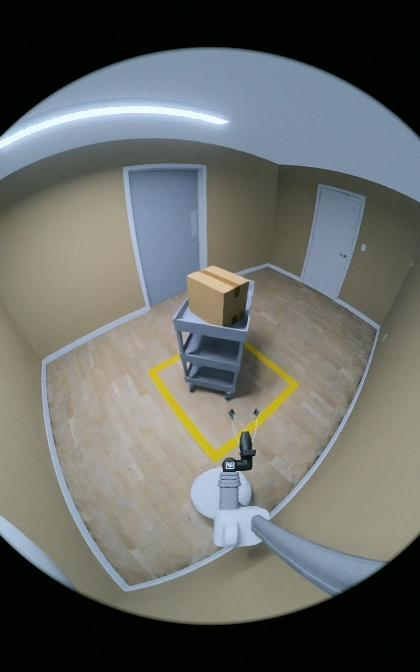

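Call:
{"fn": "move", "kwargs": {"r2": {"base":{"strafe_m":0.7}}, "blocking": false}}

Call:
{"fn": "wait", "kwargs": {"seconds": 4, "cameras": ["r2_head_camera"]}}

Call:
{"fn": "zoom_image", "kwargs": {"camera": "r2_head_camera", "region": [200, 250, 420, 500]}}

Scene clock: 771.63 s.
move: r2 moving
r1: as last shown
r1.motor_effort: lift_m=+20(20) arm_m=+5(5) wheel_0=+3(4) wheel_1=+3(3) wheel_2=+0(1)
r1.contact_limits: translate_m 1
r2.base_odometry: x=-4.535 y=-5.283 heading=+0.288
r2.turned_by_wheels: +0.000
r2.turned_by_imu: +0.000
r2.base_tilt: forward=-0.7 right=+0.1
r2.lidar_m: 0.85 0.94 2.15 1.33 1.18 0.83 0.49 0.43 0.44 0.53 1.05 3.58
r2.base_status: strafe_m moving
r2.joint_positions: lift_m=+0.480 arm_m=+0.000 wrist_yaw_rad=-0.001 wrist_pitch_rad=+0.008 wrist_roll_rad=+0.002 gripper_m=+0.100
r2.joint_status: not commanded
r2.measured_speeds: translate_m=+0.000 strafe_m=+0.139 rotate_rad=-0.003 lift_m=+0.000 arm_m=+0.000 wrist_yaw_rad=+0.000 wrist_pitch_rad=+0.000 wrist_roll_rad=+0.000
r2.motor_effort: lift_m=+14(14) arm_m=+4(4) wheel_0=-12(12) wheel_1=+11(11) wheel_2=+0(3)
r2.servo_current: wrist_yaw_rad=39(59) wrist_pitch_rad=52(59) wrist_roll_rad=39(59) gripper_m=52(52)
r2.hand_pose: x=+0.4592 y=-0.0878 z=+0.6563 quat_wxyz=(+1.000, +0.001, +0.004, -0.001)
r2.wrist_depth_mm: - - 750 750 - - - / - - 759 732 - - - / - 1983 - - - - - / - - - - - - - / - - 1281 - - - - / - 1708 190 - 194 1983 1921 / 1464 1430 1138 - 1464 1366 1366
pictures: none

Scene clock: 774.80 s.
earlier move: r2 done
r1.base_odometry: x=-1.977 y=+2.178 heading=+2.856
r1.turned_by_wheels: +0.000
r1.turned_by_imu: +0.000
r1.base_tilt: forward=-1.6 right=+1.3
r1.lidar_m: 4.37 3.64 2.53 2.43 2.13 1.50 1.38 1.41 1.94 2.29 2.35 3.11
r1.base_status: not commanded
r1.joint_positions: lift_m=+0.127 arm_m=+0.000 wrist_yaw_rad=+3.092 wrist_pitch_rad=+0.002 wrist_roll_rad=+0.000 gripper_m=+0.056
r1.joint_status: not commanded
r1.measured_speeds: all 0
r1.motor_effort: lift_m=+20(20) arm_m=+5(5) wheel_0=+3(4) wheel_1=+2(3) wheel_2=+0(1)
r1.servo_current: wrist_yaw_rad=46(78) wrist_pitch_rad=39(52) wrist_roll_rad=59(72) gripper_m=39(46)
r1.contact_limits: translate_m 1
r1.hand_pose: x=-0.1129 y=+0.1016 z=+0.3046 quat_wxyz=(+0.025, -0.001, +0.000, +1.000)
r1.wrist_depth_mm: - 137 - - - - - / - 137 - - - - - / 112 138 214 - - - - / 129 143 240 - - - - / - - - - - - - / 1182 1182 194 1205 188 1160 1138 / 842 759 741 798 788 778 820
r2.base_odometry: x=-4.723 y=-4.646 heading=+0.288
r2.turned_by_wheels: +0.000
r2.turned_by_imu: +0.001
r2.base_tilt: forward=-0.7 right=+0.1
r2.lidar_m: 2.17 1.92 1.24 0.78 0.68 0.71 0.88 0.86 0.88 1.06 2.05 1.02
r2.base_status: done
r2.joint_positions: lift_m=+0.480 arm_m=+0.000 wrist_yaw_rad=-0.001 wrist_pitch_rad=+0.008 wrist_roll_rad=+0.002 gripper_m=+0.100
r2.joint_status: not commanded
r2.measured_speeds: all 0
r2.motor_effort: lift_m=+15(15) arm_m=+4(4) wheel_0=+0(14) wheel_1=+0(12) wheel_2=+0(3)
r2.servo_current: wrist_yaw_rad=46(59) wrist_pitch_rad=46(59) wrist_roll_rad=52(59) gripper_m=46(59)
r2.hand_pose: x=+0.4592 y=-0.0878 z=+0.6563 quat_wxyz=(+1.000, +0.001, +0.004, -0.001)
r2.wrist_depth_mm: - - - - - 809 707 / - - - - - 831 707 / - - - - - - - / - - - - - - - / - - - - - - - / - - 196 - 195 - - / 1397 1430 1537 - 1430 - -
wait: 3.17 of 4 s (r2 has come to rest)
Images, in order (width x height): r2_head_camera 420x560.

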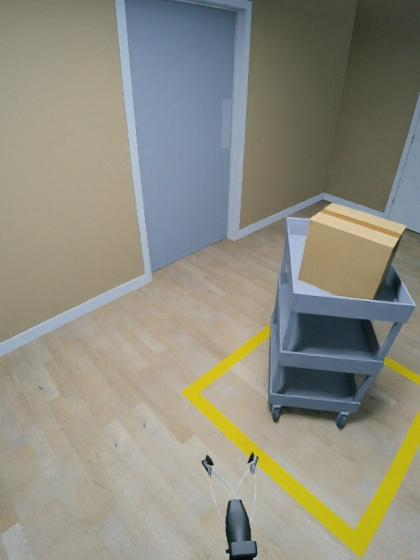

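Scaled by 2.016 from the camera's image (finer frame: 1200x1600).

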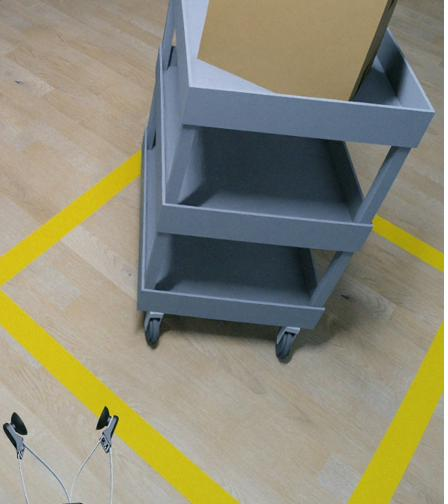

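Call:
{"fn": "move", "kwargs": {"r2": {"base":{"translate_m":0.75},"joints":{"wrist_yaw_rad":3.0}}, "blocking": false}}

Call:
{"fn": "wait", "kwargs": {"seconds": 4}}

Call:
{"fn": "move", "kwargs": {"r2": {"base":{"rotate_rad":-0.9}}, "blocking": false}}

Call:
{"fn": "wait", "kwargs": {"seconds": 3, "cameras": ["r2_head_camera"]}}

Call:
{"fn": "zoom_image", "kwargs": {"camera": "r2_head_camera", "region": [40, 250, 400, 560]}}

Scene clock: 784.77 s.
move: r2 moving
r1: as last shown
r1.contact_limits: translate_m 1
r2.base_odometry: x=-4.694 y=-4.637 heading=+0.288
r2.turned_by_wheels: +0.000
r2.turned_by_imu: +0.000
r2.base_tilt: forward=-0.7 right=+0.1
r2.lidar_m: 2.14 1.90 1.30 0.81 0.67 0.71 0.86 0.89 0.89 1.10 2.08 0.94
r2.base_status: translate_m moving
r2.joint_positions: lift_m=+0.480 arm_m=+0.000 wrist_yaw_rad=+0.563 wrist_pitch_rad=+0.008 wrist_roll_rad=+0.002 gripper_m=+0.100
r2.joint_status: wrist_yaw_rad moving
r2.measured_speeds: translate_m=+0.122 strafe_m=+0.000 rotate_rad=-0.006 lift_m=+0.000 arm_m=+0.000 wrist_yaw_rad=+1.740 wrist_pitch_rad=+0.000 wrist_roll_rad=+0.000
r2.motor_effort: lift_m=+15(15) arm_m=+4(4) wheel_0=+8(12) wheel_1=+7(8) wheel_2=-13(13)
r2.servo_current: wrist_yaw_rad=111(137) wrist_pitch_rad=52(59) wrist_roll_rad=39(52) gripper_m=52(52)
r2.hand_pose: x=+0.4614 y=+0.0800 z=+0.6563 quat_wxyz=(+0.961, +0.000, +0.004, +0.278)
r2.wrist_depth_mm: - - - - 1808 - - / - - - - 1808 - - / - - - - 1863 - - / - - - - 1863 - - / - - - - 1808 - - / - - 189 - 191 1921 1863 / 1397 1397 1499 - 1464 1366 1366
pictures: none

Scene clock: 788.27 s.
earlier move: r2 done
r1.base_odometry: x=-1.977 y=+2.178 heading=+2.856
r1.turned_by_wheels: +0.000
r1.turned_by_imu: +0.000
r1.base_tilt: forward=-1.6 right=+1.3
r1.lidar_m: 4.36 3.60 2.55 2.42 2.12 1.49 1.39 1.42 1.95 2.29 2.32 3.13
r1.base_status: not commanded
r1.joint_positions: lift_m=+0.127 arm_m=+0.000 wrist_yaw_rad=+3.092 wrist_pitch_rad=+0.002 wrist_roll_rad=+0.000 gripper_m=+0.056
r1.joint_status: not commanded
r1.measured_speeds: all 0
r1.motor_effort: lift_m=+20(20) arm_m=+5(5) wheel_0=+3(4) wheel_1=+2(3) wheel_2=+1(1)
r1.servo_current: wrist_yaw_rad=46(72) wrist_pitch_rad=46(52) wrist_roll_rad=59(65) gripper_m=46(46)
r1.contact_limits: translate_m 1
r1.hand_pose: x=-0.1129 y=+0.1016 z=+0.3046 quat_wxyz=(+0.025, -0.001, +0.000, +1.000)
r1.wrist_depth_mm: - 137 - - - - - / - 138 - - - - - / 112 138 213 - - - - / 129 143 239 - - - - / - - - - - - - / 1160 1205 193 1182 187 1160 1138 / 842 750 759 809 798 778 820
r2.base_odometry: x=-4.005 y=-4.433 heading=+0.288
r2.turned_by_wheels: +0.000
r2.turned_by_imu: +0.002
r2.base_tilt: forward=-0.7 right=+0.0
r2.lidar_m: 1.51 1.35 1.38 1.33 1.16 1.18 1.46 1.42 1.42 0.58 0.38 0.55
r2.base_status: done
r2.joint_positions: lift_m=+0.480 arm_m=+0.000 wrist_yaw_rad=+2.997 wrist_pitch_rad=+0.008 wrist_roll_rad=+0.002 gripper_m=+0.100
r2.joint_status: all done
r2.measured_speeds: all 0
r2.motor_effort: lift_m=+15(15) arm_m=+4(4) wheel_0=+3(12) wheel_1=+4(9) wheel_2=-3(14)
r2.servo_current: wrist_yaw_rad=39(137) wrist_pitch_rad=46(59) wrist_roll_rad=39(59) gripper_m=52(59)
r2.hand_pose: x=-0.1019 y=+0.1280 z=+0.6563 quat_wxyz=(+0.072, -0.004, +0.001, +0.997)
r2.wrist_depth_mm: 142 - 1863 - - - - / 111 158 1863 - - - - / 122 156 1921 - - - - / 144 183 1921 - - - - / - - 1921 - - - - / - - 190 - 186 - - / - 1336 1537 - - - -
wait: 3.50 of 4 s (r2 has come to rest)
pictures: none

Scene clock: 788.77 s.
move: r2 moving
r1: as last shown
r1.contact_limits: translate_m 1
r2.base_odometry: x=-4.004 y=-4.433 heading=+0.036
r2.turned_by_wheels: -0.252
r2.turned_by_imu: -0.244
r2.base_tilt: forward=-0.7 right=+0.1
r2.lidar_m: 1.90 1.40 1.35 1.47 1.21 1.18 1.28 1.47 1.43 1.52 0.40 0.42
r2.base_status: rotate_rad moving
r2.joint_positions: lift_m=+0.480 arm_m=+0.000 wrist_yaw_rad=+2.997 wrist_pitch_rad=+0.008 wrist_roll_rad=+0.002 gripper_m=+0.100
r2.joint_status: not commanded
r2.measured_speeds: translate_m=-0.002 strafe_m=+0.000 rotate_rad=-0.969 lift_m=+0.000 arm_m=+0.000 wrist_yaw_rad=+0.000 wrist_pitch_rad=+0.000 wrist_roll_rad=+0.000
r2.motor_effort: lift_m=+15(15) arm_m=+4(4) wheel_0=+9(11) wheel_1=+10(11) wheel_2=+9(11)
r2.servo_current: wrist_yaw_rad=59(59) wrist_pitch_rad=52(59) wrist_roll_rad=46(65) gripper_m=46(52)
r2.hand_pose: x=-0.1019 y=+0.1280 z=+0.6563 quat_wxyz=(+0.072, -0.004, +0.001, +0.997)
r2.wrist_depth_mm: 142 - - - - - - / 115 158 - - - - - / 123 156 273 - - - - / 144 189 - - - - - / - 1808 - - - - - / - 1537 189 - 185 - - / 1366 1430 1537 - - - -
pictures: none

Scene clock: 789.90 s.
earlier move: r2 done
r1.base_odometry: x=-1.977 y=+2.178 heading=+2.856
r1.turned_by_wheels: +0.000
r1.turned_by_imu: +0.000
r1.base_tilt: forward=-1.6 right=+1.3
r1.lidar_m: 4.35 3.67 2.58 2.42 2.11 1.48 1.41 1.39 1.94 2.28 2.34 3.09
r1.base_status: not commanded
r1.joint_positions: lift_m=+0.127 arm_m=+0.000 wrist_yaw_rad=+3.092 wrist_pitch_rad=+0.002 wrist_roll_rad=+0.000 gripper_m=+0.056
r1.joint_status: not commanded
r1.measured_speeds: all 0
r1.motor_effort: lift_m=+20(20) arm_m=+5(5) wheel_0=+3(4) wheel_1=+3(3) wheel_2=+0(1)
r1.servo_current: wrist_yaw_rad=52(78) wrist_pitch_rad=46(52) wrist_roll_rad=46(72) gripper_m=39(46)
r1.contact_limits: translate_m 1
r1.hand_pose: x=-0.1129 y=+0.1016 z=+0.3046 quat_wxyz=(+0.025, -0.001, +0.000, +1.000)
r1.wrist_depth_mm: - 137 - - - - - / - 137 - - - - - / 112 138 214 - - - - / 129 143 240 - - - - / - - - - - - - / 1160 1205 194 1160 187 1160 1160 / 842 750 759 798 788 778 831
r2.base_odometry: x=-4.004 y=-4.433 heading=-0.611
r2.turned_by_wheels: -0.647
r2.turned_by_imu: -0.630
r2.base_tilt: forward=-0.7 right=+0.0
r2.lidar_m: 0.41 0.75 1.45 1.35 1.43 1.22 1.18 1.21 1.49 1.43 1.50 0.48
r2.base_status: done
r2.joint_positions: lift_m=+0.480 arm_m=+0.000 wrist_yaw_rad=+2.997 wrist_pitch_rad=+0.008 wrist_roll_rad=+0.002 gripper_m=+0.100
r2.joint_status: not commanded
r2.measured_speeds: all 0
r2.motor_effort: lift_m=+15(15) arm_m=+4(4) wheel_0=+3(11) wheel_1=+4(11) wheel_2=+5(11)
r2.servo_current: wrist_yaw_rad=46(65) wrist_pitch_rad=59(59) wrist_roll_rad=46(65) gripper_m=52(59)
r2.hand_pose: x=-0.1019 y=+0.1280 z=+0.6563 quat_wxyz=(+0.072, -0.004, +0.001, +0.997)
r2.wrist_depth_mm: 142 - - - - - - / 111 158 - - - - - / 123 156 274 - - - - / 144 183 - - - - - / - - - - - - - / - - 189 - 185 - - / - - - - - 1397 1366
wait: 1.13 of 3 s (r2 has come to rest)
Images, in order (width x height): r2_head_camera 420x560.

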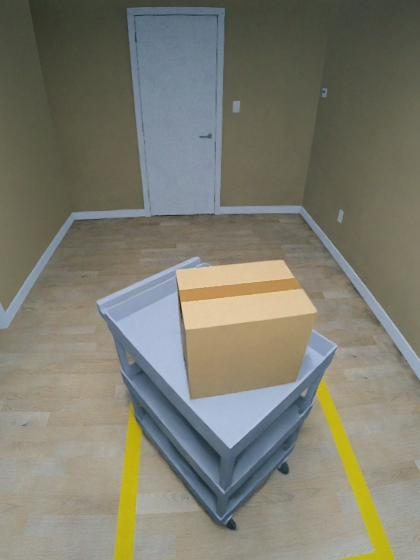

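Scaled by 1.400 from the camera's image (finer frame: 1200x1600).

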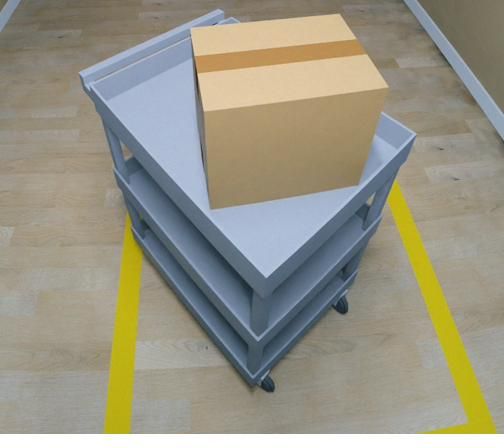

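Call:
{"fn": "move", "kwargs": {"r2": {"base":{"translate_m":0.37,"strafe_m":0.65},"joints":{"lift_m":0.42,"gripper_m":-0.02}}, "blocking": false}}

Call:
{"fn": "wait", "kwargs": {"seconds": 3.7}}

Call:
{"fn": "move", "kwargs": {"r2": {"base":{"rotate_rad":-0.87}}, "blocking": false}}

Call:
{"fn": "wait", "kwargs": {"seconds": 2}}

Call:
{"fn": "move", "kwargs": {"r2": {"joints":{"wrist_yaw_rad":0.0}}, "blocking": false}}

Call:
{"fn": "wait", "kwargs": {"seconds": 3, "cameras": ["r2_head_camera","r2_wrist_camera"]}}

Scene clock: 822.03 s.
move: r2 moving
r1: as last shown
r1.contact_limits: translate_m 1
r2.base_odometry: x=-3.976 y=-4.420 heading=-0.611
r2.turned_by_wheels: +0.000
r2.turned_by_imu: +0.000
r2.base_tilt: forward=-0.7 right=+0.1
r2.lidar_m: 0.39 0.81 1.40 1.33 1.36 1.26 1.18 1.22 1.53 1.46 1.51 0.40
r2.base_status: translate_m moving; strafe_m moving
r2.joint_positions: lift_m=+0.443 arm_m=+0.000 wrist_yaw_rad=+2.997 wrist_pitch_rad=+0.008 wrist_roll_rad=+0.002 gripper_m=+0.083
r2.joint_status: lift_m moving; gripper_m moving
r2.measured_speeds: translate_m=+0.061 strafe_m=+0.105 rotate_rad=+0.002 lift_m=-0.124 arm_m=+0.000 wrist_yaw_rad=+0.000 wrist_pitch_rad=+0.000 wrist_roll_rad=+0.000
r2.motor_effort: lift_m=+12(16) arm_m=+4(4) wheel_0=-9(9) wheel_1=+9(12) wheel_2=-8(10)
r2.servo_current: wrist_yaw_rad=59(59) wrist_pitch_rad=52(52) wrist_roll_rad=33(65) gripper_m=111(111)
r2.hand_pose: x=-0.1019 y=+0.1280 z=+0.6193 quat_wxyz=(+0.072, -0.004, +0.001, +0.997)
r2.wrist_depth_mm: 142 148 - - - - - / 113 154 - - - - - / 121 149 265 - - - - / 144 180 - - - - - / - - - - - - - / - - 191 - 184 - - / - - - - - 1308 1281
pictures: none

Scene clock: 825.53 s.
earlier move: r2 done
r1.base_odometry: x=-1.977 y=+2.178 heading=+2.856
r1.turned_by_wheels: +0.000
r1.turned_by_imu: +0.000
r1.base_tilt: forward=-1.5 right=+1.3
r1.lidar_m: 4.35 3.62 2.58 2.42 2.12 1.49 1.40 1.41 1.94 2.30 2.35 3.09
r1.base_status: not commanded
r1.joint_positions: lift_m=+0.127 arm_m=+0.000 wrist_yaw_rad=+3.092 wrist_pitch_rad=+0.002 wrist_roll_rad=+0.000 gripper_m=+0.056
r1.joint_status: not commanded
r1.measured_speeds: all 0
r1.motor_effort: lift_m=+20(20) arm_m=+5(5) wheel_0=+4(4) wheel_1=+2(3) wheel_2=+0(1)
r1.servo_current: wrist_yaw_rad=65(72) wrist_pitch_rad=33(52) wrist_roll_rad=52(72) gripper_m=39(52)
r1.contact_limits: translate_m 1
r1.hand_pose: x=-0.1129 y=+0.1016 z=+0.3046 quat_wxyz=(+0.025, -0.001, +0.000, +1.000)
r1.wrist_depth_mm: - 137 - - - - - / - 137 - - - - - / 112 138 213 - - - - / 129 143 240 - - - - / - - - - - - - / 1182 1205 193 1182 187 1160 1118 / 842 750 750 809 788 778 809
r2.base_odometry: x=-3.329 y=-4.113 heading=-0.611
r2.turned_by_wheels: +0.000
r2.turned_by_imu: +0.002
r2.base_tilt: forward=-0.7 right=+0.1
r2.lidar_m: 3.18 1.21 0.77 0.71 0.76 1.00 1.55 1.61 2.17 0.61 0.54 0.58
r2.base_status: done
r2.joint_positions: lift_m=+0.420 arm_m=+0.000 wrist_yaw_rad=+2.997 wrist_pitch_rad=+0.008 wrist_roll_rad=+0.002 gripper_m=-0.019
r2.joint_status: all done
r2.measured_speeds: all 0
r2.motor_effort: lift_m=+14(16) arm_m=+4(4) wheel_0=-2(10) wheel_1=+3(12) wheel_2=-4(10)
r2.servo_current: wrist_yaw_rad=39(59) wrist_pitch_rad=52(59) wrist_roll_rad=46(65) gripper_m=91(156)
r2.hand_pose: x=-0.1019 y=+0.1280 z=+0.5963 quat_wxyz=(+0.072, -0.004, +0.001, +0.997)
r2.wrist_depth_mm: 142 - - - - - - / 114 157 - - - - - / 122 156 271 - - - - / 144 183 - - - - - / - - - - - - - / - - 181 202 178 - - / 1397 1308 - - - - -
wait: 3.50 of 3.7 s (r2 has come to rest)
pictures: none

Scene clock: 826.03 s.
move: r2 moving
r1: as last shown
r1.contact_limits: translate_m 1
r2.base_odometry: x=-3.329 y=-4.113 heading=-0.862
r2.turned_by_wheels: -0.251
r2.turned_by_imu: -0.244
r2.base_tilt: forward=-0.7 right=+0.1
r2.lidar_m: 0.61 1.54 0.97 0.72 0.72 0.85 1.45 1.57 1.83 2.07 0.58 0.55
r2.base_status: rotate_rad moving
r2.joint_positions: lift_m=+0.420 arm_m=+0.000 wrist_yaw_rad=+2.997 wrist_pitch_rad=+0.008 wrist_roll_rad=+0.002 gripper_m=-0.019
r2.joint_status: not commanded
r2.measured_speeds: translate_m=+0.001 strafe_m=+0.001 rotate_rad=-0.968 lift_m=+0.000 arm_m=+0.000 wrist_yaw_rad=+0.000 wrist_pitch_rad=+0.000 wrist_roll_rad=+0.000
r2.motor_effort: lift_m=+14(15) arm_m=+4(4) wheel_0=+9(9) wheel_1=+9(9) wheel_2=+11(11)
r2.servo_current: wrist_yaw_rad=46(59) wrist_pitch_rad=46(52) wrist_roll_rad=46(52) gripper_m=91(98)
r2.hand_pose: x=-0.1019 y=+0.1280 z=+0.5963 quat_wxyz=(+0.072, -0.004, +0.001, +0.997)
r2.wrist_depth_mm: 143 - - - - - - / 115 158 - - - - - / 122 156 273 - - - - / 145 182 - - - - - / - - - - - - - / - - 181 201 169 - - / 1281 1336 - - - - -
pictures: none

Scene clock: 827.13 s.
earlier move: r2 done
r1.base_odometry: x=-1.977 y=+2.178 heading=+2.856
r1.turned_by_wheels: +0.000
r1.turned_by_imu: +0.000
r1.base_tilt: forward=-1.6 right=+1.3
r1.lidar_m: 4.36 3.64 2.55 2.42 2.12 1.50 1.40 1.42 1.95 2.29 2.36 3.10
r1.base_status: not commanded
r1.joint_positions: lift_m=+0.127 arm_m=+0.000 wrist_yaw_rad=+3.092 wrist_pitch_rad=+0.002 wrist_roll_rad=+0.000 gripper_m=+0.056
r1.joint_status: not commanded
r1.measured_speeds: all 0
r1.motor_effort: lift_m=+20(20) arm_m=+5(5) wheel_0=+3(4) wheel_1=+3(3) wheel_2=+1(1)
r1.servo_current: wrist_yaw_rad=59(65) wrist_pitch_rad=39(46) wrist_roll_rad=46(65) gripper_m=46(46)
r1.contact_limits: translate_m 1
r1.hand_pose: x=-0.1129 y=+0.1016 z=+0.3046 quat_wxyz=(+0.025, -0.001, +0.000, +1.000)
r1.wrist_depth_mm: - 137 - - - - - / - 138 - - - - - / 112 138 214 - - - - / 129 143 240 - - - - / - - - - - - - / 1182 1182 194 1182 188 1160 1118 / 854 759 759 809 788 768 831
r2.base_odometry: x=-3.328 y=-4.113 heading=-1.480
r2.turned_by_wheels: -0.618
r2.turned_by_imu: -0.602
r2.base_tilt: forward=-0.7 right=+0.1
r2.lidar_m: 0.55 0.58 1.83 1.03 0.73 0.73 0.80 1.26 1.57 1.71 2.11 0.60
r2.base_status: done
r2.joint_positions: lift_m=+0.420 arm_m=+0.000 wrist_yaw_rad=+2.997 wrist_pitch_rad=+0.008 wrist_roll_rad=+0.002 gripper_m=-0.019
r2.joint_status: not commanded
r2.measured_speeds: all 0
r2.motor_effort: lift_m=+15(15) arm_m=+3(4) wheel_0=+3(9) wheel_1=+2(10) wheel_2=+4(11)
r2.servo_current: wrist_yaw_rad=52(59) wrist_pitch_rad=52(52) wrist_roll_rad=33(59) gripper_m=91(98)
r2.hand_pose: x=-0.1019 y=+0.1280 z=+0.5963 quat_wxyz=(+0.072, -0.004, +0.001, +0.997)
r2.wrist_depth_mm: 142 - - - - - - / 111 158 - - - - - / 122 157 274 - - - - / 144 183 - - - - - / - - - - - - - / - - 181 201 169 - - / 1308 1229 - - - - -
wait: 1.10 of 2 s (r2 has come to rest)
pictures: none

Scene clock: 827.63 s.
move: r2 moving
r1: as last shown
r1.contact_limits: translate_m 1
r2.base_odometry: x=-3.328 y=-4.113 heading=-1.480
r2.turned_by_wheels: +0.000
r2.turned_by_imu: +0.000
r2.base_tilt: forward=-0.7 right=+0.0
r2.lidar_m: 0.55 0.60 1.85 1.01 0.73 0.72 0.81 1.27 1.54 1.74 2.10 0.59
r2.base_status: not commanded
r2.joint_positions: lift_m=+0.420 arm_m=+0.000 wrist_yaw_rad=+2.436 wrist_pitch_rad=+0.008 wrist_roll_rad=+0.002 gripper_m=-0.019
r2.joint_status: wrist_yaw_rad moving
r2.measured_speeds: translate_m=+0.000 strafe_m=+0.000 rotate_rad=+0.000 lift_m=+0.000 arm_m=+0.000 wrist_yaw_rad=-1.740 wrist_pitch_rad=+0.000 wrist_roll_rad=+0.000
r2.motor_effort: lift_m=+15(15) arm_m=+3(3) wheel_0=+3(3) wheel_1=+2(3) wheel_2=+3(4)
r2.servo_current: wrist_yaw_rad=91(143) wrist_pitch_rad=52(52) wrist_roll_rad=39(59) gripper_m=98(98)
r2.hand_pose: x=+0.0080 y=+0.2535 z=+0.5963 quat_wxyz=(+0.345, -0.003, +0.002, +0.938)
r2.wrist_depth_mm: - - - - 778 - - / - - - - 768 - - / - - - - - - - / - - - - - - - / - - - - - - - / - - 181 201 170 - - / - - - - - - -
pictures: none

Scene clock: 829.47 s.
earlier move: r2 done
r1.base_odometry: x=-1.977 y=+2.178 heading=+2.856
r1.turned_by_wheels: +0.000
r1.turned_by_imu: +0.000
r1.base_tilt: forward=-1.6 right=+1.2
r1.lidar_m: 4.36 3.64 2.54 2.43 2.11 1.49 1.41 1.40 1.92 2.30 2.36 3.09
r1.base_status: not commanded
r1.joint_positions: lift_m=+0.127 arm_m=+0.000 wrist_yaw_rad=+3.092 wrist_pitch_rad=+0.002 wrist_roll_rad=+0.000 gripper_m=+0.056
r1.joint_status: not commanded
r1.measured_speeds: all 0
r1.motor_effort: lift_m=+20(20) arm_m=+5(5) wheel_0=+3(4) wheel_1=+3(3) wheel_2=+0(1)
r1.servo_current: wrist_yaw_rad=46(65) wrist_pitch_rad=39(52) wrist_roll_rad=52(65) gripper_m=39(52)
r1.contact_limits: translate_m 1
r1.hand_pose: x=-0.1129 y=+0.1016 z=+0.3046 quat_wxyz=(+0.025, -0.001, +0.000, +1.000)
r1.wrist_depth_mm: - 137 - - - - - / - 138 - - - - - / 112 138 214 - - - - / 129 143 239 - - - - / - - - - - - - / 1182 1205 193 1205 187 1182 1138 / 831 750 750 798 798 788 820
r2.base_odometry: x=-3.328 y=-4.113 heading=-1.480
r2.turned_by_wheels: +0.000
r2.turned_by_imu: +0.000
r2.base_tilt: forward=-0.7 right=+0.1
r2.lidar_m: 0.55 0.59 1.84 1.03 0.73 0.71 0.83 1.26 1.55 1.72 2.07 0.60
r2.base_status: not commanded
r2.joint_positions: lift_m=+0.420 arm_m=+0.000 wrist_yaw_rad=+0.003 wrist_pitch_rad=+0.008 wrist_roll_rad=+0.002 gripper_m=-0.019
r2.joint_status: all done
r2.measured_speeds: all 0
r2.motor_effort: lift_m=+15(15) arm_m=+1(3) wheel_0=+3(3) wheel_1=+3(3) wheel_2=+4(4)
r2.servo_current: wrist_yaw_rad=52(143) wrist_pitch_rad=46(52) wrist_roll_rad=46(59) gripper_m=91(98)
r2.hand_pose: x=+0.4595 y=-0.0865 z=+0.5963 quat_wxyz=(+1.000, +0.001, +0.004, +0.002)
r2.wrist_depth_mm: 351 343 336 330 322 - - / - 580 - - - - - / - - - - - - - / - - - - - - - / - 603 - - - - - / 1863 366 185 201 179 329 325 / 1281 - 351 - 338 327 325
wait: 1.83 of 3 s (r2 has come to rest)
Images, in order (width x height): r2_head_camera 420x560, r2_wrist_camera 616x392.

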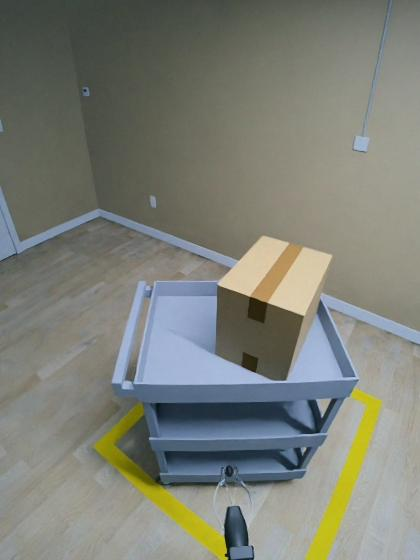

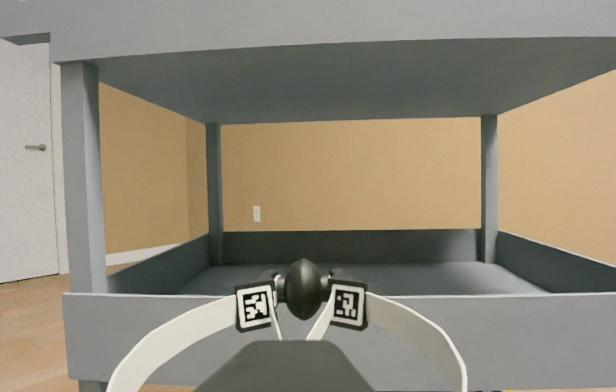

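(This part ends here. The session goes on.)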